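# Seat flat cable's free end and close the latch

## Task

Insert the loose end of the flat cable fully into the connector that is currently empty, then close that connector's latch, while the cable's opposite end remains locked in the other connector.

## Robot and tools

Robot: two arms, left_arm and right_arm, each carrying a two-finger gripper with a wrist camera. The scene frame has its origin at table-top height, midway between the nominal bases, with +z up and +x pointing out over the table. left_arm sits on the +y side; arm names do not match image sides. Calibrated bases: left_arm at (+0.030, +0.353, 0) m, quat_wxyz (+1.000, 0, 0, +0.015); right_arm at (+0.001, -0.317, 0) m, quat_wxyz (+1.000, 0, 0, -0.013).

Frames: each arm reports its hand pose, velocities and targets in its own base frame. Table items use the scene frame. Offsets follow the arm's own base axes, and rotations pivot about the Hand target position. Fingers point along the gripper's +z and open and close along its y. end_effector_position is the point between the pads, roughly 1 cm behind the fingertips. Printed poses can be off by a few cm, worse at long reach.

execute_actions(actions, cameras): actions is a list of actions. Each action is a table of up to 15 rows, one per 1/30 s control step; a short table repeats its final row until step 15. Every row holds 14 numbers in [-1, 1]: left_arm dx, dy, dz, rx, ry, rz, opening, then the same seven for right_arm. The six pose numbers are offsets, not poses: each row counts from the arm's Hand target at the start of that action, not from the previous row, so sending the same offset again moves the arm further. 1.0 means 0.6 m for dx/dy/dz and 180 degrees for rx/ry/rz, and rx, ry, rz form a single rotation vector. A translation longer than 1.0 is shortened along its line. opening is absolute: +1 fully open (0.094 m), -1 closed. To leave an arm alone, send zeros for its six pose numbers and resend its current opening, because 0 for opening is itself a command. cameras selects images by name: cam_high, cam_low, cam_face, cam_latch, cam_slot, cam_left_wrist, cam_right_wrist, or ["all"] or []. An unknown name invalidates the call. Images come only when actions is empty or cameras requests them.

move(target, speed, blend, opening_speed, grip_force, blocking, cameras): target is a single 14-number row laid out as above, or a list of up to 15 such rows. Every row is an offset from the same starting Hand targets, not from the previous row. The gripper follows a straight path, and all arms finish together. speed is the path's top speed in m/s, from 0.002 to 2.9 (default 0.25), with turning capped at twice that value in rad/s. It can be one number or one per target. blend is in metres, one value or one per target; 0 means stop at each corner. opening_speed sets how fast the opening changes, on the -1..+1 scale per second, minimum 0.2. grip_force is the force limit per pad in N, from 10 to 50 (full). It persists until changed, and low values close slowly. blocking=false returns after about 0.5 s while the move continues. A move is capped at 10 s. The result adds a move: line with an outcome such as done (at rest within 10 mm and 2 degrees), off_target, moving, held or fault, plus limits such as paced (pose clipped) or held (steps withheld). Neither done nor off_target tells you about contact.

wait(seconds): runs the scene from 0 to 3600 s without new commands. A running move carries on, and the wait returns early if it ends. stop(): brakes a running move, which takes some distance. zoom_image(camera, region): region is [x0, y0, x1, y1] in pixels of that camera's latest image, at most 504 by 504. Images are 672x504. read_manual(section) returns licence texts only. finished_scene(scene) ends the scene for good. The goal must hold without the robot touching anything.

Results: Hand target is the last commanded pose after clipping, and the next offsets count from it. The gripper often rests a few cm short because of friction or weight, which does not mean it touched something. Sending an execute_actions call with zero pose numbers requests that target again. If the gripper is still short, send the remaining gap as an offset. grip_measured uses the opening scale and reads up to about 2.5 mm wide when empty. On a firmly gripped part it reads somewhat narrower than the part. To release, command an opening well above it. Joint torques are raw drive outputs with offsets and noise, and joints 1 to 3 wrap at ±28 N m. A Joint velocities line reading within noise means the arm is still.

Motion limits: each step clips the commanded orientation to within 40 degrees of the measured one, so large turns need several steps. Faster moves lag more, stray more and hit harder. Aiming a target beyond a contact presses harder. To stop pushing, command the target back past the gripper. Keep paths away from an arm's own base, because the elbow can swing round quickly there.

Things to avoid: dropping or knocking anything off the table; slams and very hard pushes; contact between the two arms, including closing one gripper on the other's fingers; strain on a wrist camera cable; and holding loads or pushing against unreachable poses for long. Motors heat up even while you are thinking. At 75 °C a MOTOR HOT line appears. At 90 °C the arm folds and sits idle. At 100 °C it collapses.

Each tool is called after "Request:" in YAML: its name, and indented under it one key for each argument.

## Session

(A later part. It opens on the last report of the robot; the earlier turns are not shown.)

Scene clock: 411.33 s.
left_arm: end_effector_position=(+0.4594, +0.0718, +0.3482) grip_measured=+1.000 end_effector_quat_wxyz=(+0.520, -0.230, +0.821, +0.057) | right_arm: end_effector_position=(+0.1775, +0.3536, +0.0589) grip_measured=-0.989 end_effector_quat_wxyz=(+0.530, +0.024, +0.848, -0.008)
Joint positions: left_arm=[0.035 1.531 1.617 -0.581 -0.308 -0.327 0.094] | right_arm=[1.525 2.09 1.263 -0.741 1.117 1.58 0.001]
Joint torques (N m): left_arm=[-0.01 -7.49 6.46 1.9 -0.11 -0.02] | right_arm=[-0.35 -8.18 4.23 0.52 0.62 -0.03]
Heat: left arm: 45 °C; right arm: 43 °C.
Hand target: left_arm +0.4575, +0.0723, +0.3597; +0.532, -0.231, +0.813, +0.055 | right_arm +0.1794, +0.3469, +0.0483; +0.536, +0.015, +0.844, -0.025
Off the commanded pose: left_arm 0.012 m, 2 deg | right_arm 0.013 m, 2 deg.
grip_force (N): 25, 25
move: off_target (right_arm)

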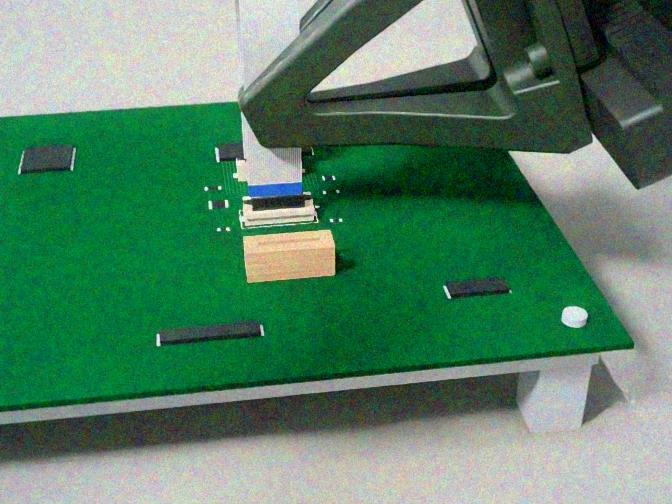

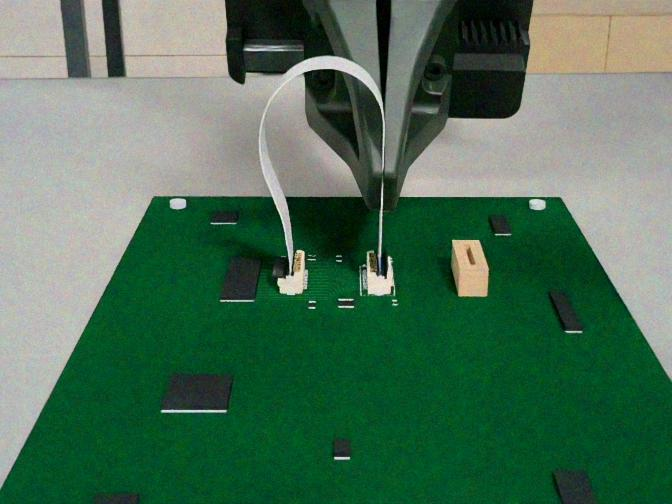

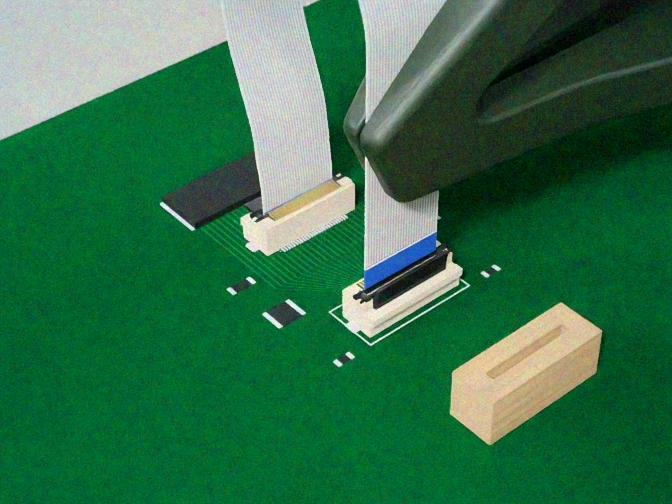

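Request:
move:
  target: [0,0,0,0,0,0,1,-0.0005,0.0005,-0.0038,-0.0003,0.0011,0,-1]
  speed: 0.02
  cameras: ["cam_face","cam_latch","cam_slot"]

Request:
zoom_image:
  camera: "cam_latch"
  region: [360, 235, 400, 285]

Request:
zoom_image:
  camera: "cam_face"
  region: [232, 150, 332, 234]

Request:
zoom_image:
  camera: "cam_slot"
  region: [340, 220, 460, 320]

Scene clock: 450.23 s.
left_arm: end_effector_position=(+0.4594, +0.0718, +0.3482) grip_measured=+1.000 end_effector_quat_wxyz=(+0.520, -0.230, +0.821, +0.057) | right_arm: end_effector_position=(+0.1777, +0.3538, +0.0576) grip_measured=-0.989 end_effector_quat_wxyz=(+0.530, +0.024, +0.847, -0.009)
Joint positions: left_arm=[0.035 1.531 1.617 -0.581 -0.308 -0.327 0.094] | right_arm=[1.525 2.095 1.263 -0.738 1.118 1.58 0.001]
Joint torques (N m): left_arm=[-0.01 -7.53 6.46 1.9 -0.11 -0.02] | right_arm=[-0.34 -8.25 4.15 0.47 0.56 -0.05]
Heat: left arm: 45 °C; right arm: 39 °C.
Hand target: left_arm +0.4575, +0.0723, +0.3597; +0.532, -0.231, +0.813, +0.055 | right_arm +0.1791, +0.3472, +0.0460; +0.534, +0.014, +0.845, -0.026
Off the commanded pose: left_arm 0.012 m, 2 deg | right_arm 0.013 m, 2 deg.
grip_force (N): 25, 25
move: off_target (right_arm)

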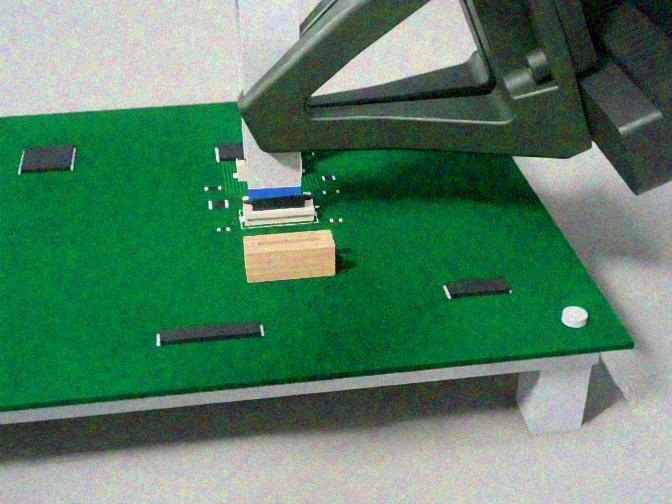

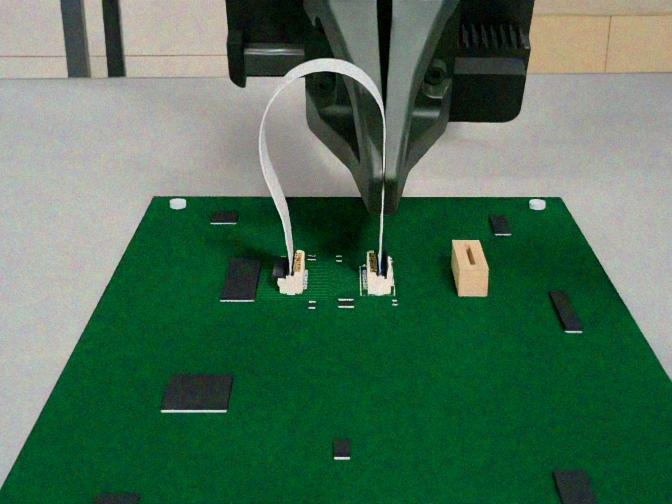

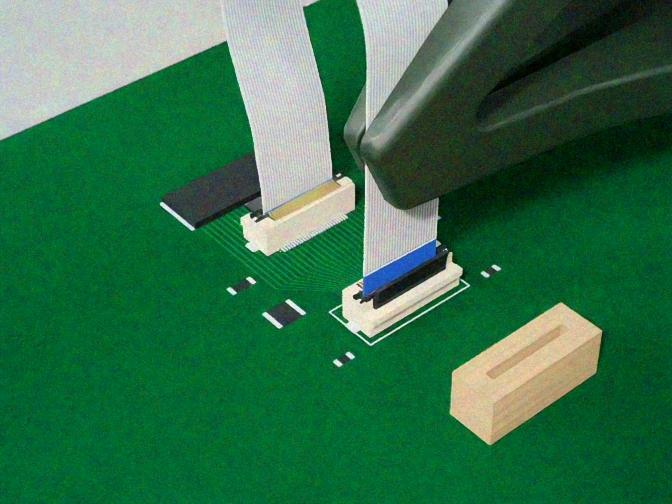

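Scaled by 10.080 from the camera's image (finer frame: 960x720).

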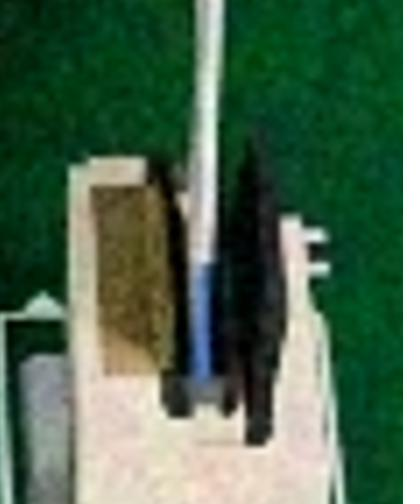

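Scaled by 5.040 from the camera's image (finer frame: 960x720).

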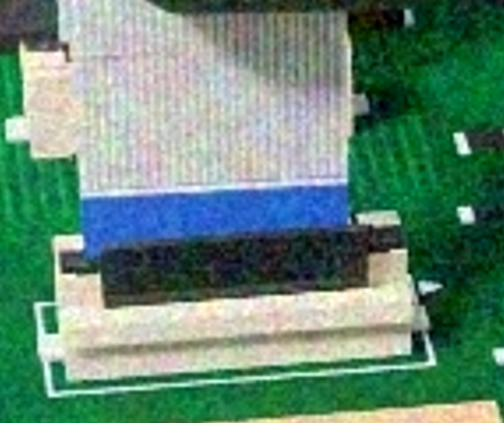

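Scaled by 4.200 from the camera's image (finer frame: 960x720).

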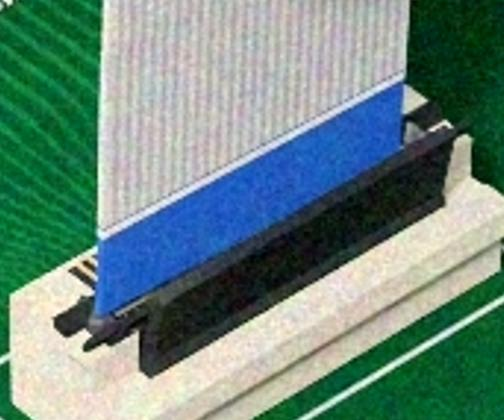

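Request:
move:
  target: [0,0,0,0,0,0,1,-0.0014,0,-0.003,0,0.0035,0,-1]
  speed: 0.02
  cameras: ["cam_face","cam_latch","cam_slot"]

Request:
zoom_image:
  camera: "cam_latch"
  region: [360, 235, 400, 285]

Request:
zoom_image:
  camera: "cam_face"
  region: [232, 150, 332, 234]

Request:
zoom_image:
  camera: "cam_slot"
  region: [340, 220, 460, 320]

Scene clock: 481.03 s.
left_arm: end_effector_position=(+0.4594, +0.0718, +0.3482) grip_measured=+1.000 end_effector_quat_wxyz=(+0.520, -0.230, +0.821, +0.057) | right_arm: end_effector_position=(+0.1777, +0.3539, +0.0576) grip_measured=-0.989 end_effector_quat_wxyz=(+0.530, +0.024, +0.847, -0.009)
Joint positions: left_arm=[0.035 1.531 1.617 -0.581 -0.308 -0.327 0.094] | right_arm=[1.525 2.095 1.263 -0.737 1.118 1.579 0.001]
Joint torques (N m): left_arm=[0.01 -7.51 6.45 1.9 -0.11 -0.02] | right_arm=[-0.28 -8.14 3.96 0.48 0.5 -0.01]
Heat: left arm: 45 °C; right arm: 39 °C.
Hand target: left_arm +0.4575, +0.0723, +0.3597; +0.532, -0.231, +0.813, +0.055 | right_arm +0.1783, +0.3472, +0.0442; +0.530, +0.014, +0.848, -0.026
Off the commanded pose: left_arm 0.012 m, 2 deg | right_arm 0.015 m, 2 deg.
grip_force (N): 25, 25
move: off_target (right_arm)

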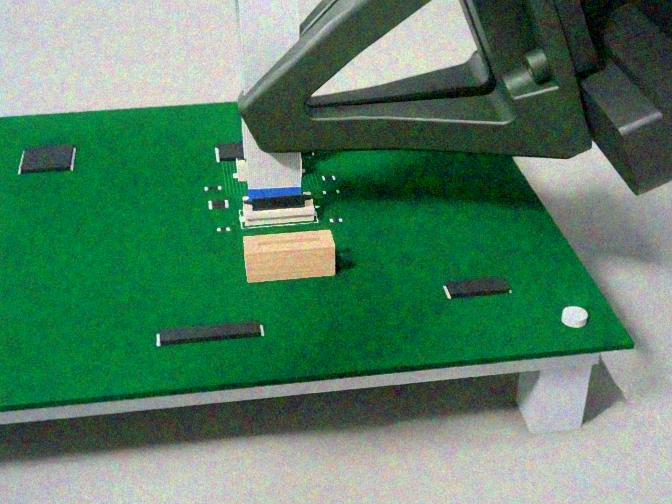

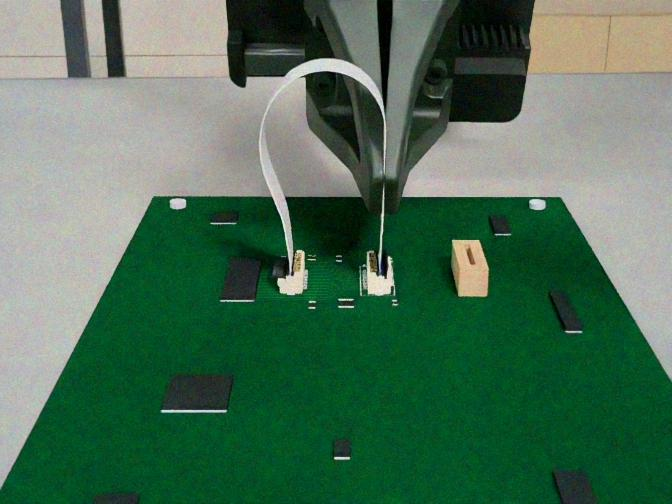

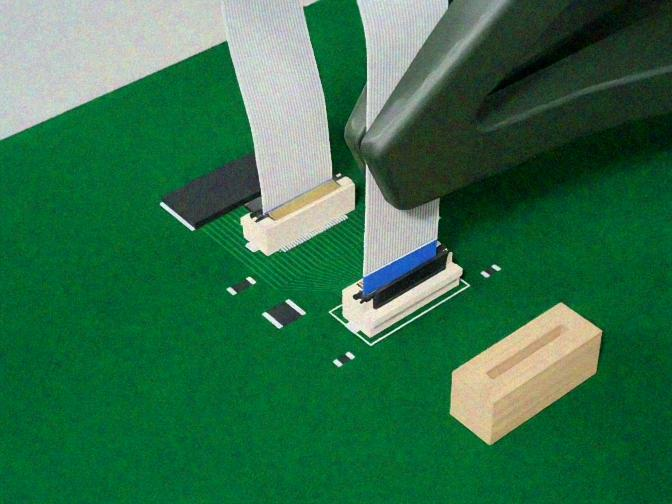

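Scaled by 10.080 from the camera's image (finer frame: 960x720).

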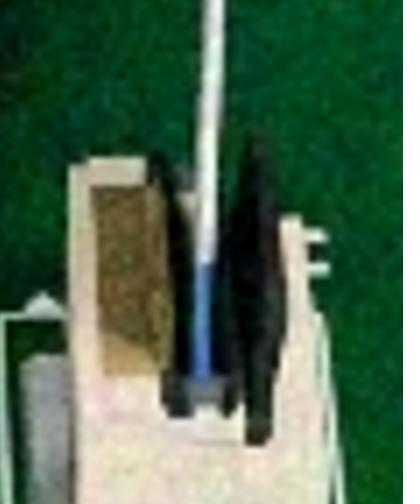

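Scaled by 5.040 from the camera's image (finer frame: 960x720).

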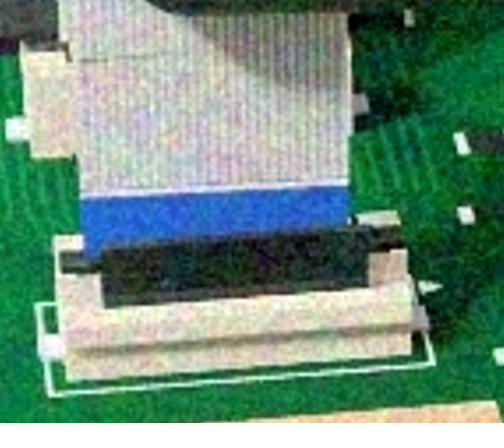

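Scaled by 4.200 from the camera's image (finer frame: 960x720).

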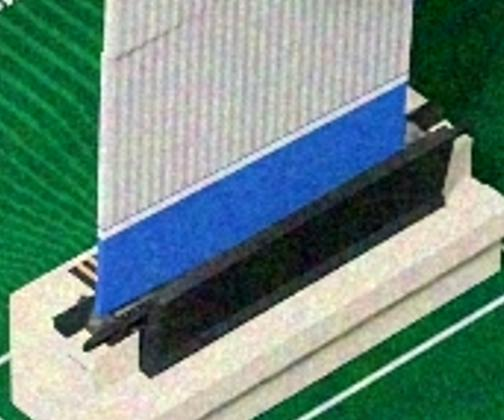

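Request:
move:
  target: [0,0,0,0,0,0,1,0.001,0.0065,0.0471,0.0254,-0.0027,0,-1]
  speed: 0.03
  cameras: ["cam_face","cam_latch","cam_slot"]

Request:
zoom_image:
  camera: "cam_latch"
  region: [360, 215, 410, 285]

Request:
zoom_image:
  camera: "cam_face"
  region: [232, 140, 332, 224]

Request:
zoom_image:
  camera: "cam_slot"
  region: [340, 200, 470, 320]

Scene clock: 507.97 s.
left_arm: end_effector_position=(+0.4594, +0.0718, +0.3482) grip_measured=+1.000 end_effector_quat_wxyz=(+0.520, -0.230, +0.821, +0.057) | right_arm: end_effector_position=(+0.1773, +0.3557, +0.0666) grip_measured=-0.989 end_effector_quat_wxyz=(+0.528, +0.032, +0.849, +0.004)
Joint positions: left_arm=[0.035 1.531 1.617 -0.581 -0.308 -0.327 0.094] | right_arm=[1.525 2.065 1.263 -0.736 1.112 1.579 0.001]
Joint torques (N m): left_arm=[0.01 -7.53 6.46 1.9 -0.11 -0.02] | right_arm=[-0.4 -12.66 4.22 0.57 0.61 -0.01]
Heat: left arm: 45 °C; right arm: 38 °C.
Hand target: left_arm +0.4575, +0.0723, +0.3597; +0.532, -0.231, +0.813, +0.055 | right_arm +0.1789, +0.3511, +0.0725; +0.532, +0.035, +0.846, +0.008
Off the commanded pose: left_arm 0.012 m, 2 deg | right_arm 0.008 m, 1 deg.
grip_force (N): 25, 25
move: done

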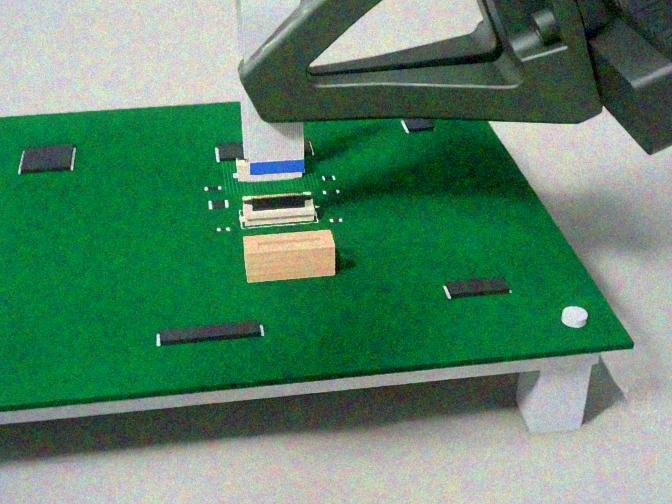

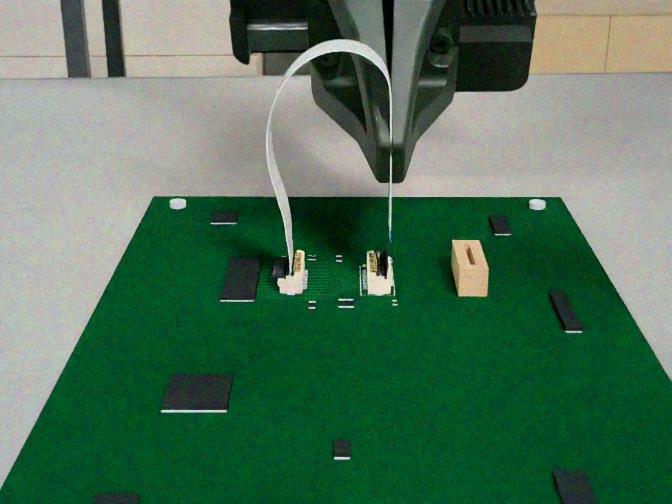

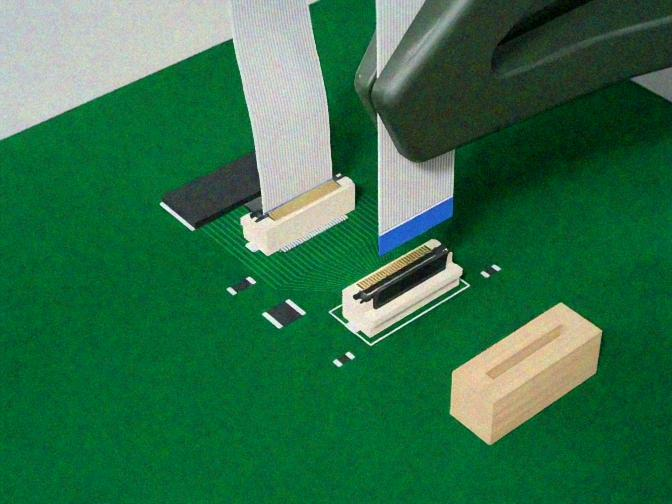

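Scaled by 7.200 from the camera's image (finer frame: 960x720).

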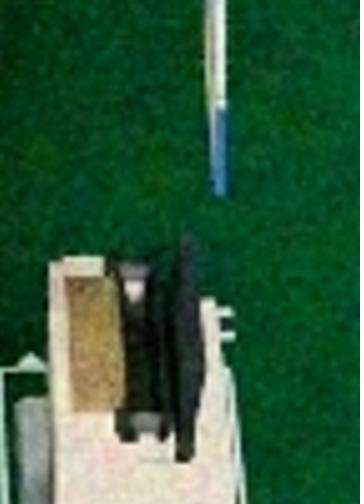

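Scaled by 5.040 from the camera's image (finer frame: 960x720).

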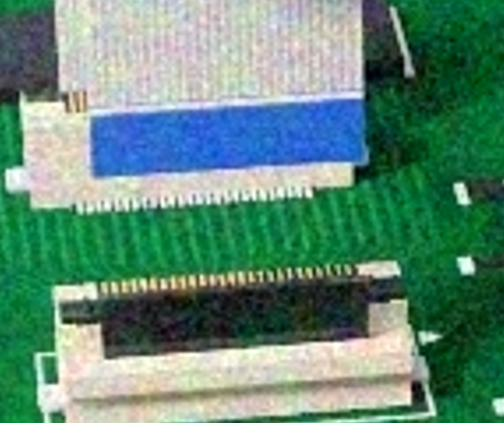

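Scaled by 3.877 from the camera's image (finer frame: 960x720).

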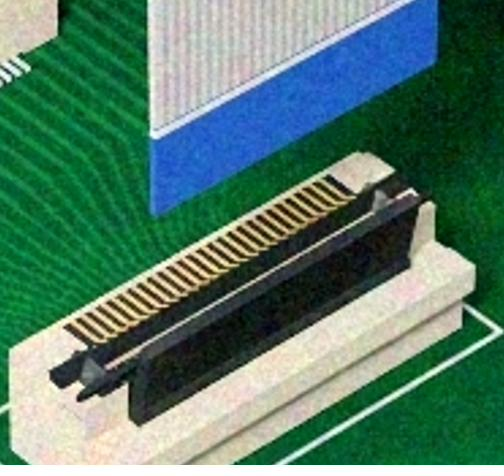

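Request:
move:
  target: [0,0,0,0,0,0,1,-0.0004,-0.0092,-0.0465,-0.0264,0.0012,0,-1]
  speed: 0.03
  cameras: ["cam_face","cam_latch","cam_slot"]

Request:
zoom_image:
  camera: "cam_latch"
  region: [360, 225, 410, 285]

Request:
zoom_image:
  camera: "cam_face"
  region: [232, 150, 332, 234]

Request:
zoom_image:
  camera: "cam_slot"
  region: [340, 200, 470, 320]

Scene clock: 539.00 s.
left_arm: end_effector_position=(+0.4594, +0.0718, +0.3482) grip_measured=+1.000 end_effector_quat_wxyz=(+0.520, -0.230, +0.821, +0.057) | right_arm: end_effector_position=(+0.1774, +0.3525, +0.0573) grip_measured=-0.989 end_effector_quat_wxyz=(+0.529, +0.024, +0.848, -0.009)
Joint positions: left_arm=[0.035 1.531 1.617 -0.581 -0.308 -0.327 0.094] | right_arm=[1.525 2.089 1.256 -0.734 1.115 1.579 0.001]
Joint torques (N m): left_arm=[-0.01 -7.51 6.45 1.91 -0.11 -0.01] | right_arm=[-0.29 -7.88 4.26 0.53 0.58 -0.03]
Heat: left arm: 45 °C; right arm: 41 °C.
Hand target: left_arm +0.4575, +0.0723, +0.3597; +0.532, -0.231, +0.813, +0.055 | right_arm +0.1786, +0.3456, +0.0445; +0.531, +0.013, +0.847, -0.027
Off the commanded pose: left_arm 0.012 m, 2 deg | right_arm 0.014 m, 2 deg.
grip_force (N): 25, 25
move: off_target (right_arm)

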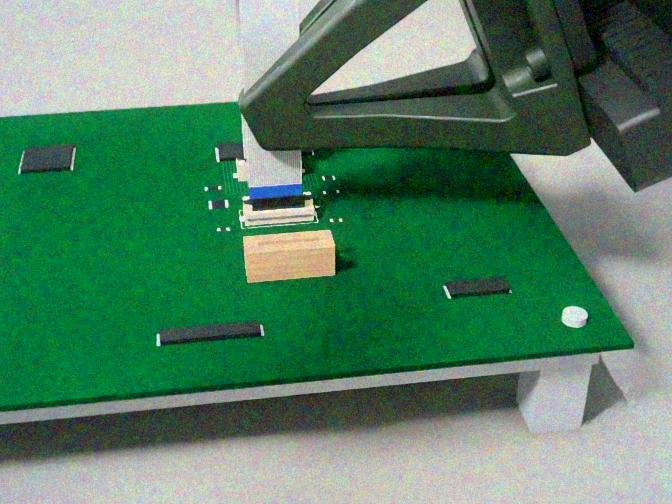

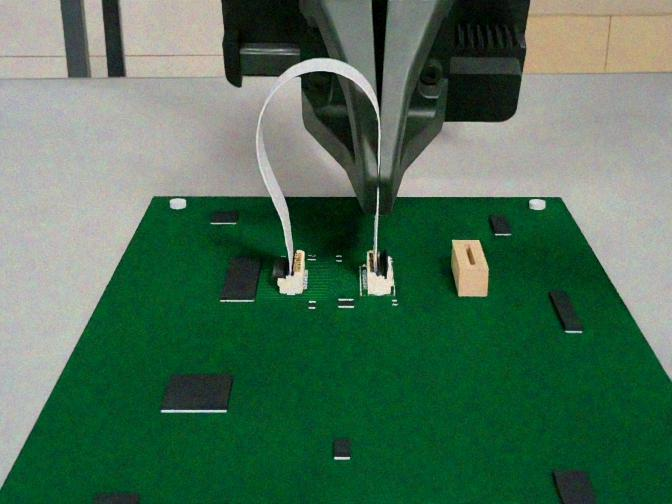

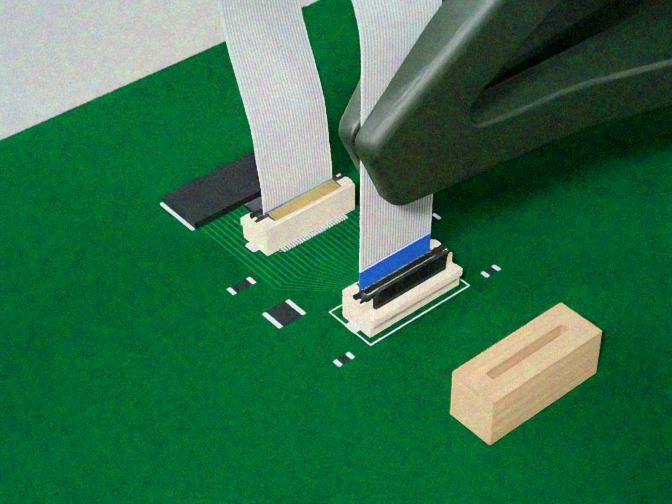

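Scaled by 8.400 from the camera's image (finer frame: 960x720).

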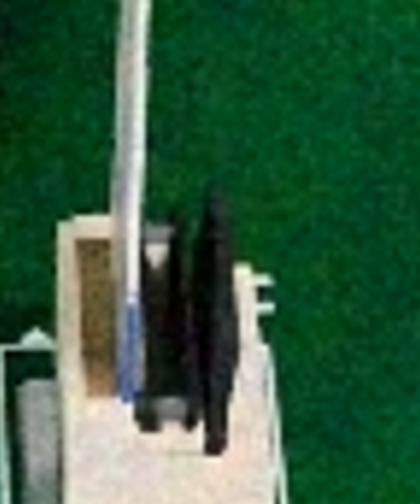

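Scaled by 5.040 from the camera's image (finer frame: 960x720).

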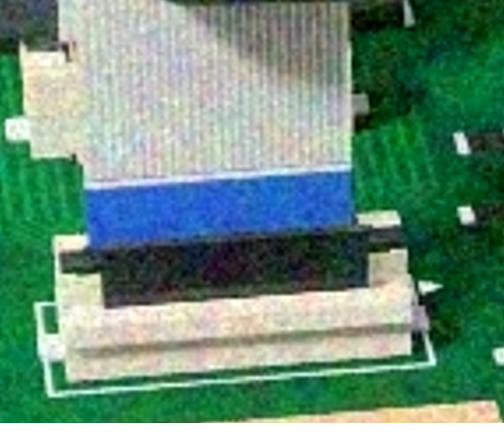

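Scaled by 3.877 from the camera's image (finer frame: 960x720).

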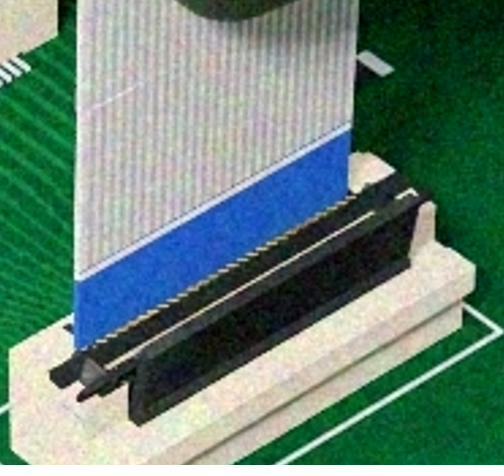

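Request:
move:
  target: [0,0,0,0,0,0,1,0.0002,0.0098,0.051,0.0312,-0.0014,0,-1]
  speed: 0.02
  cameras: []

Scene clock: 578.93 s.
left_arm: end_effector_position=(+0.4594, +0.0718, +0.3482) grip_measured=+1.000 end_effector_quat_wxyz=(+0.520, -0.230, +0.821, +0.057) | right_arm: end_effector_position=(+0.1772, +0.3554, +0.0686) grip_measured=-0.989 end_effector_quat_wxyz=(+0.528, +0.035, +0.849, +0.009)
Joint positions: left_arm=[0.035 1.531 1.617 -0.581 -0.308 -0.327 0.094] | right_arm=[1.525 2.055 1.256 -0.727 1.112 1.579 0.001]
Joint torques (N m): left_arm=[-0.01 -7.53 6.48 1.9 -0.11 -0.02] | right_arm=[-0.28 -12.88 4.4 0.53 0.61 0]
Heat: left arm: 45 °C; right arm: 39 °C.
Hand target: left_arm +0.4575, +0.0723, +0.3597; +0.532, -0.231, +0.813, +0.055 | right_arm +0.1787, +0.3515, +0.0751; +0.532, +0.039, +0.846, +0.015
Off the commanded pose: left_arm 0.012 m, 2 deg | right_arm 0.008 m, 1 deg.
grip_force (N): 25, 25
move: done

Request:
move:
  target: [0,0,0,0,0,0,1,0.0005,-0.0015,-0.0272,-0.0175,-0.0005,0,-1]
  speed: 0.03
  cameras: []

Scene clock: 612.20 s.
left_arm: end_effector_position=(+0.4594, +0.0718, +0.3482) grip_measured=+1.000 end_effector_quat_wxyz=(+0.520, -0.230, +0.821, +0.057) | right_arm: end_effector_position=(+0.1772, +0.3551, +0.0666) grip_measured=-0.989 end_effector_quat_wxyz=(+0.528, +0.033, +0.849, +0.006)
Joint positions: left_arm=[0.035 1.531 1.617 -0.581 -0.308 -0.327 0.094] | right_arm=[1.525 2.06 1.256 -0.727 1.112 1.578 0.001]
Joint torques (N m): left_arm=[0.02 -7.53 6.48 1.9 -0.11 -0.02] | right_arm=[-0.17 -8.32 5.29 0.51 0.64 -0.04]
Heat: left arm: 45 °C; right arm: 41 °C.
Hand target: left_arm +0.4575, +0.0723, +0.3597; +0.532, -0.231, +0.813, +0.055 | right_arm +0.1791, +0.3506, +0.0588; +0.534, +0.025, +0.845, -0.008
Off the commanded pose: left_arm 0.012 m, 2 deg | right_arm 0.009 m, 2 deg.
grip_force (N): 25, 25
move: done

Request:
move:
  target: [0,0,0,0,0,0,1,-0.0001,-0.0021,-0.0123,-0.007,0.0003,0,-1]
  speed: 0.015
  cameras: ["cam_face","cam_latch","cam_slot"]

Request:
zoom_image:
  camera: "cam_latch"
  region: [360, 225, 410, 285]

Request:
zoom_image:
  camera: "cam_face"
  region: [232, 140, 332, 224]

Request:
zoom_image:
  camera: "cam_slot"
  region: [340, 200, 470, 320]

Scene clock: 628.30 s.
left_arm: end_effector_position=(+0.4594, +0.0718, +0.3482) grip_measured=+1.000 end_effector_quat_wxyz=(+0.520, -0.230, +0.821, +0.057) | right_arm: end_effector_position=(+0.1772, +0.3539, +0.0592) grip_measured=-0.989 end_effector_quat_wxyz=(+0.528, +0.027, +0.849, -0.003)
Joint positions: left_arm=[0.035 1.531 1.617 -0.581 -0.308 -0.327 0.094] | right_arm=[1.525 2.082 1.256 -0.727 1.112 1.578 0.001]
Joint torques (N m): left_arm=[0.01 -7.54 6.46 1.9 -0.11 -0.02] | right_arm=[-0.36 -8.29 5.2 0.46 0.64 0]
Heat: left arm: 45 °C; right arm: 40 °C.
Hand target: left_arm +0.4575, +0.0723, +0.3597; +0.532, -0.231, +0.813, +0.055 | right_arm +0.1790, +0.3493, +0.0515; +0.533, +0.019, +0.845, -0.018
Off the commanded pose: left_arm 0.012 m, 2 deg | right_arm 0.009 m, 2 deg.
grip_force (N): 25, 25
move: done

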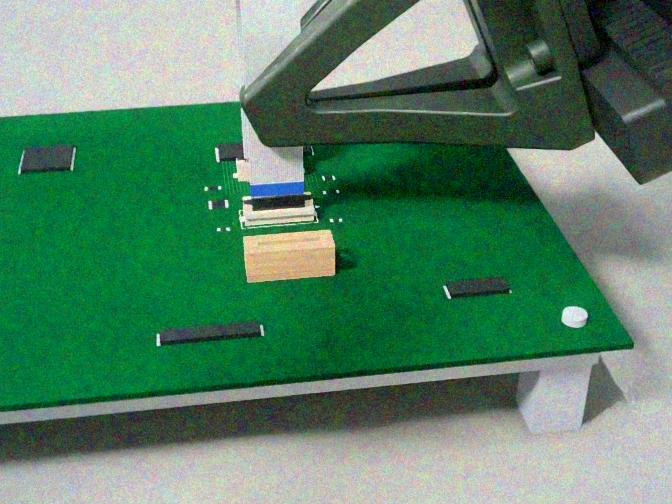

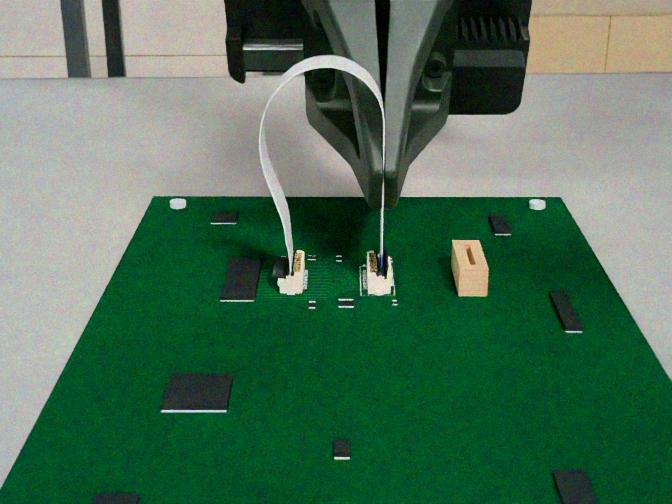

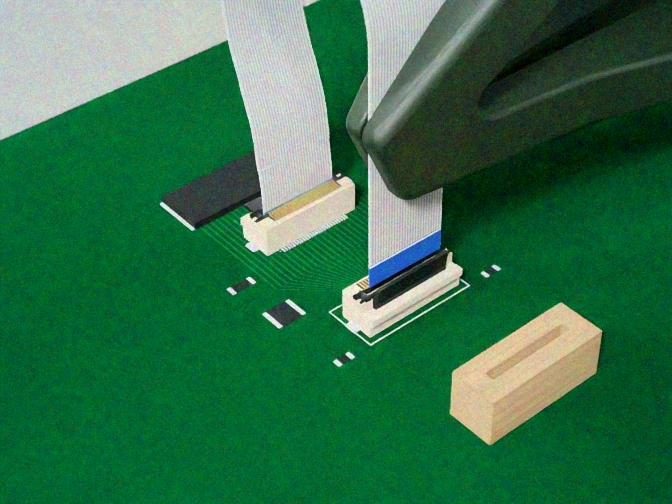

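Scaled by 8.400 from the camera's image (finer frame: 960x720).

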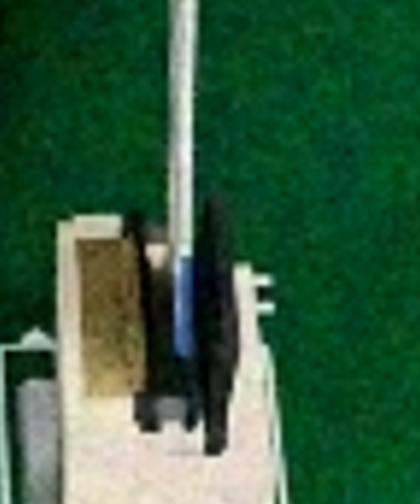

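Scaled by 5.040 from the camera's image (finer frame: 960x720).

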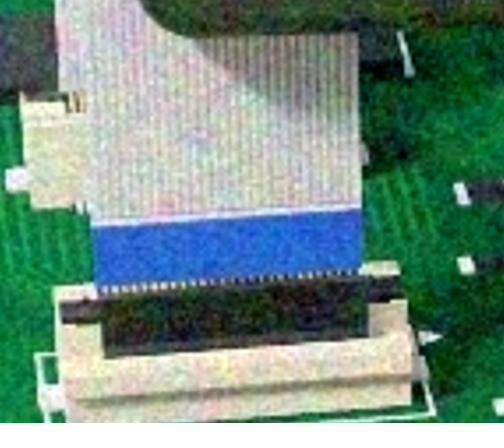

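Scaled by 3.877 from the camera's image (finer frame: 960x720).

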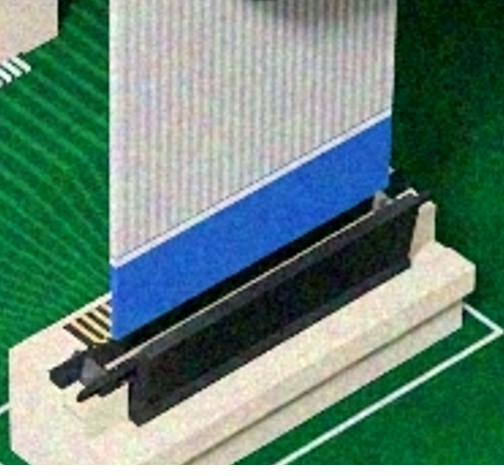

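Request:
move:
  target: [0,0,0,0,0,0,1,0.0001,0.0018,-0.0051,0.0006,0,0,-1]
  speed: 0.015
  cameras: ["cam_face","cam_latch","cam_slot"]

Request:
zoom_image:
  camera: "cam_latch"
  region: [360, 235, 400, 285]

Request:
zoom_image:
  camera: "cam_slot"
  region: [340, 220, 460, 320]

Scene clock: 646.80 s.
left_arm: end_effector_position=(+0.4594, +0.0718, +0.3482) grip_measured=+1.000 end_effector_quat_wxyz=(+0.520, -0.230, +0.821, +0.057) | right_arm: end_effector_position=(+0.1771, +0.3535, +0.0560) grip_measured=-0.989 end_effector_quat_wxyz=(+0.528, +0.025, +0.849, -0.006)
Joint positions: left_arm=[0.035 1.531 1.617 -0.581 -0.308 -0.327 0.094] | right_arm=[1.525 2.092 1.256 -0.726 1.112 1.578 0.001]
Joint torques (N m): left_arm=[-0.01 -7.51 6.46 1.91 -0.11 -0.02] | right_arm=[-0.27 -8.4 5.11 0.57 0.62 -0.05]
Heat: left arm: 45 °C; right arm: 40 °C.
Hand target: left_arm +0.4575, +0.0723, +0.3597; +0.532, -0.231, +0.813, +0.055 | right_arm +0.1791, +0.3504, +0.0484; +0.533, +0.019, +0.845, -0.017
Off the commanded pose: left_arm 0.012 m, 2 deg | right_arm 0.008 m, 2 deg.
grip_force (N): 25, 25
move: done

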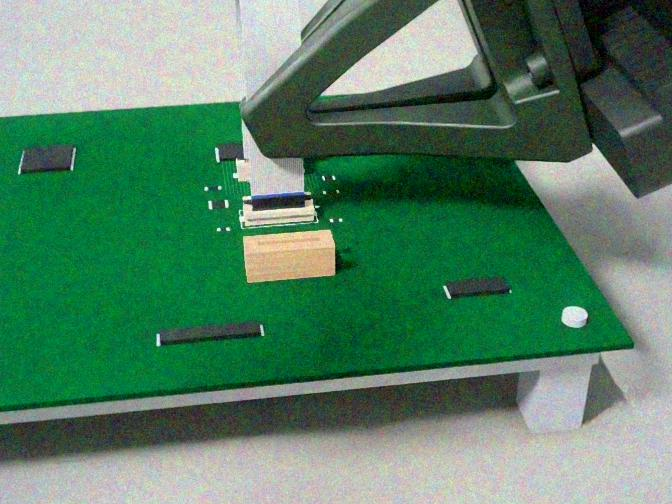

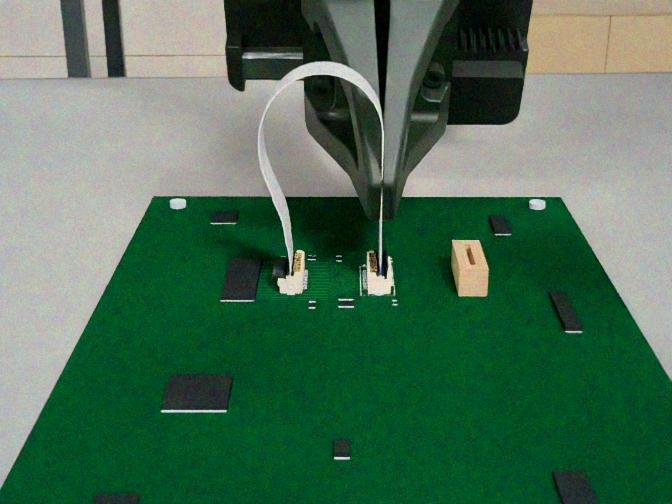

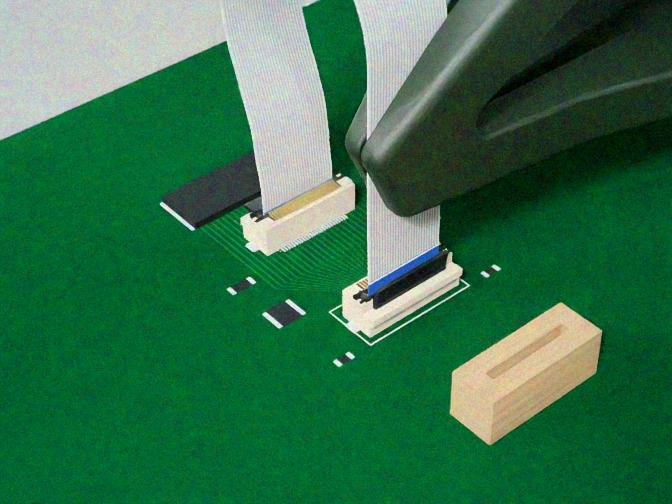

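Scaled by 10.080 from the camera's image (finer frame: 960x720).

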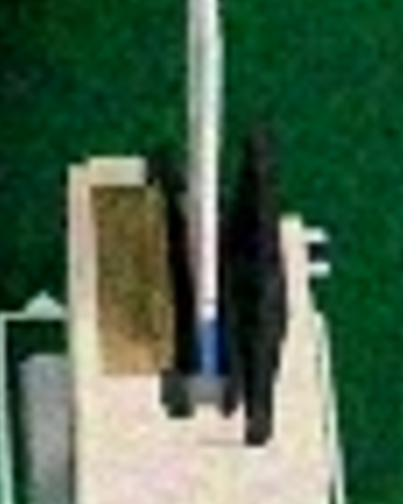

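Scaled by 4.200 from the camera's image (finer frame: 960x720).

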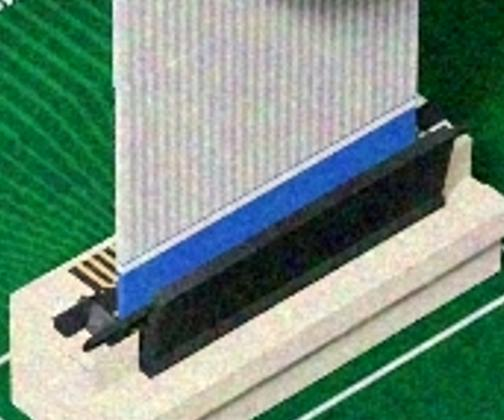

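Request:
move:
  target: [0,0,0,0,0,0,1,0,0.0002,-0.0036,-0.001,0,0,-1]
  speed: 0.015
  cameras: []

Request:
move:
  target: [0,0,0,0,0,0,1,0,0.0002,-0.0034,-0.001,0,0,-1]
  speed: 0.015
  cameras: ["cam_latch","cam_slot"]

Request:
zoom_image:
  camera: "cam_latch"
  region: [360, 235, 400, 285]

Request:
zoom_image:
  camera: "cam_slot"
  region: [340, 220, 460, 320]

Scene clock: 666.47 s.
left_arm: end_effector_position=(+0.4594, +0.0718, +0.3482) grip_measured=+1.000 end_effector_quat_wxyz=(+0.520, -0.230, +0.821, +0.057) | right_arm: end_effector_position=(+0.1771, +0.3536, +0.0537) grip_measured=-0.989 end_effector_quat_wxyz=(+0.528, +0.024, +0.849, -0.008)
Joint positions: left_arm=[0.035 1.531 1.617 -0.581 -0.308 -0.327 0.094] | right_arm=[1.525 2.098 1.256 -0.723 1.112 1.578 0.001]
Joint torques (N m): left_arm=[-0.01 -7.53 6.45 1.91 -0.11 -0.02] | right_arm=[-0.16 -8.49 5.12 0.51 0.65 0]
Heat: left arm: 45 °C; right arm: 39 °C.
Hand target: left_arm +0.4575, +0.0723, +0.3597; +0.532, -0.231, +0.813, +0.055 | right_arm +0.1791, +0.3505, +0.0462; +0.533, +0.019, +0.845, -0.018
Off the commanded pose: left_arm 0.012 m, 2 deg | right_arm 0.008 m, 2 deg.
grip_force (N): 25, 25
move: done

Scene clock: 666.97 s.
left_arm: end_effector_position=(+0.4594, +0.0718, +0.3482) grip_measured=+1.000 end_effector_quat_wxyz=(+0.520, -0.230, +0.821, +0.057) | right_arm: end_effector_position=(+0.1772, +0.3538, +0.0535) grip_measured=-0.989 end_effector_quat_wxyz=(+0.528, +0.024, +0.849, -0.007)
Joint positions: left_arm=[0.035 1.531 1.617 -0.581 -0.308 -0.327 0.094] | right_arm=[1.525 2.099 1.256 -0.721 1.112 1.578 0.001]
Joint torques (N m): left_arm=[-0.01 -7.53 6.46 1.91 -0.11 -0.02] | right_arm=[-0.28 -7.95 5.22 0.56 0.64 -0.02]
Heat: left arm: 45 °C; right arm: 39 °C.
Hand target: left_arm +0.4575, +0.0723, +0.3597; +0.532, -0.231, +0.813, +0.055 | right_arm +0.1790, +0.3506, +0.0441; +0.533, +0.018, +0.845, -0.020
Off the commanded pose: left_arm 0.012 m, 2 deg | right_arm 0.010 m, 2 deg.
grip_force (N): 25, 25
move: done

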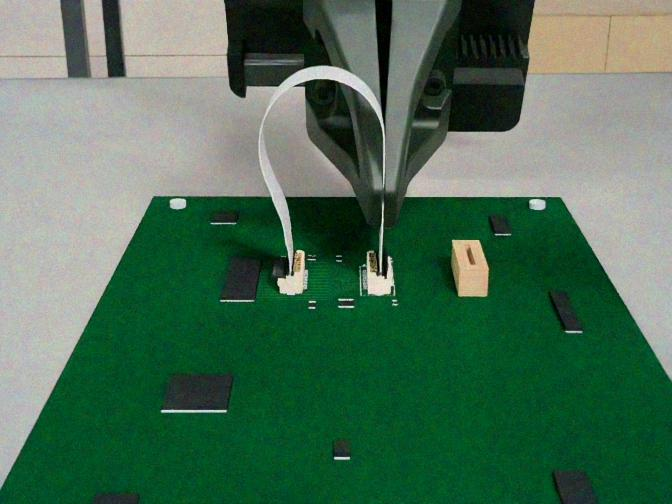

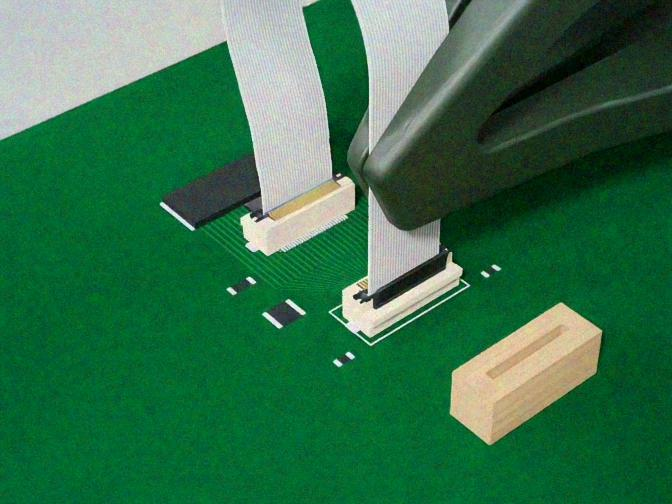

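Scaled by 10.080 from the camera's image (finer frame: 960x720).

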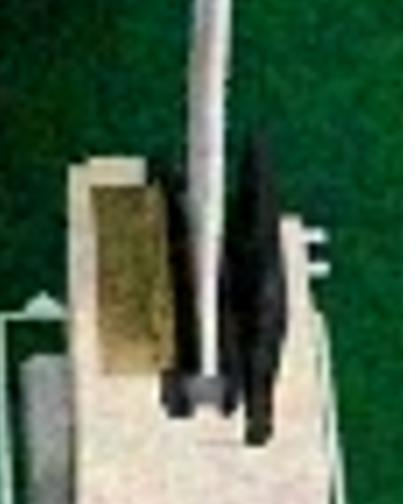

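Scaled by 4.200 from the camera's image (finer frame: 960x720).

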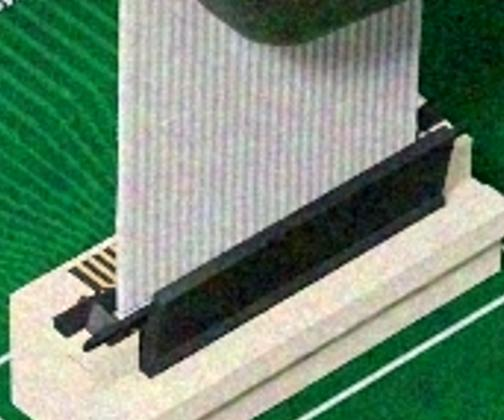

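Request:
move:
  target: [0,0,0,0,0,0,1,0,0.0002,-0.0036,-0.001,0,0,-1]
  speed: 0.015
  cameras: ["cam_latch","cam_slot"]

Request:
zoom_image:
  camera: "cam_latch"
  region: [360, 205, 400, 285]

Request:
zoom_image:
  camera: "cam_slot"
  region: [358, 280, 382, 304]

Scene clock: 675.33 s.
left_arm: end_effector_position=(+0.4594, +0.0718, +0.3482) grip_measured=+1.000 end_effector_quat_wxyz=(+0.520, -0.230, +0.821, +0.057) | right_arm: end_effector_position=(+0.1773, +0.3542, +0.0534) grip_measured=-0.989 end_effector_quat_wxyz=(+0.530, +0.024, +0.847, -0.007)
Joint positions: left_arm=[0.035 1.531 1.617 -0.581 -0.308 -0.327 0.094] | right_arm=[1.526 2.102 1.256 -0.718 1.118 1.578 0.001]
Joint torques (N m): left_arm=[-0.01 -7.54 6.48 1.91 -0.11 -0.02] | right_arm=[-0.29 -7.68 5.39 0.5 0.57 0.02]
Heat: left arm: 45 °C; right arm: 39 °C.
Hand target: left_arm +0.4575, +0.0723, +0.3597; +0.532, -0.231, +0.813, +0.055 | right_arm +0.1791, +0.3507, +0.0421; +0.534, +0.017, +0.845, -0.021
Off the commanded pose: left_arm 0.012 m, 2 deg | right_arm 0.012 m, 2 deg.
grip_force (N): 25, 25
move: off_target (right_arm)

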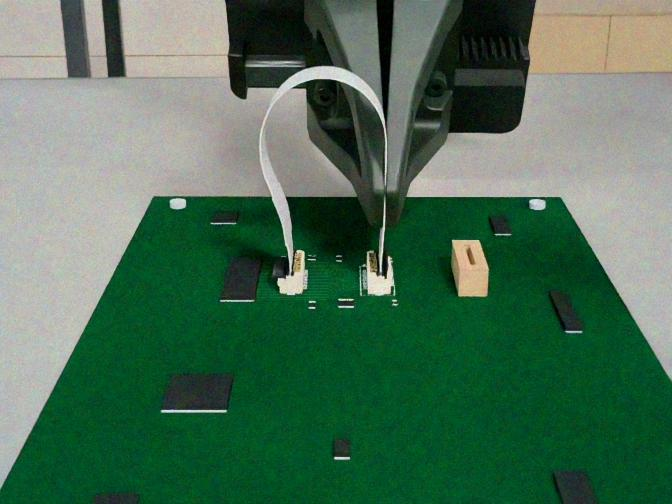

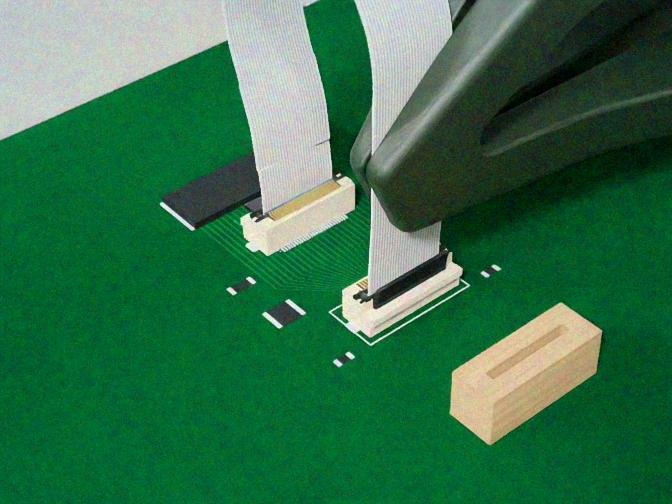

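Scaled by 6.300 from the camera's image (finer frame: 960x720).

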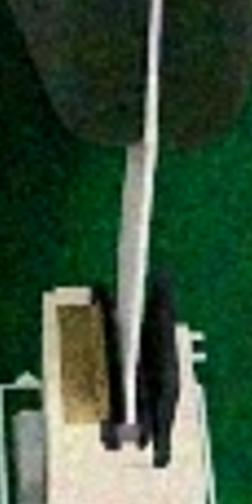

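Scaled by 21.000 from the camera's image (finer frame: 960x720).

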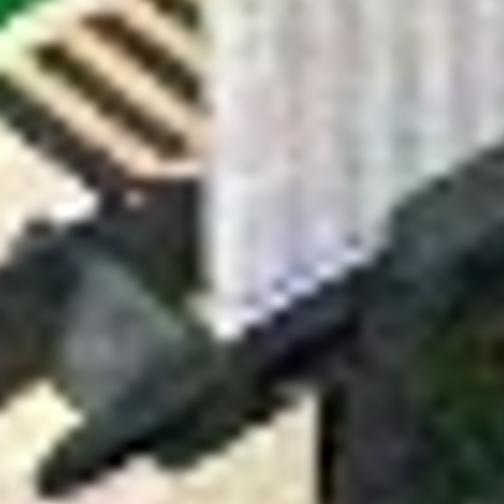

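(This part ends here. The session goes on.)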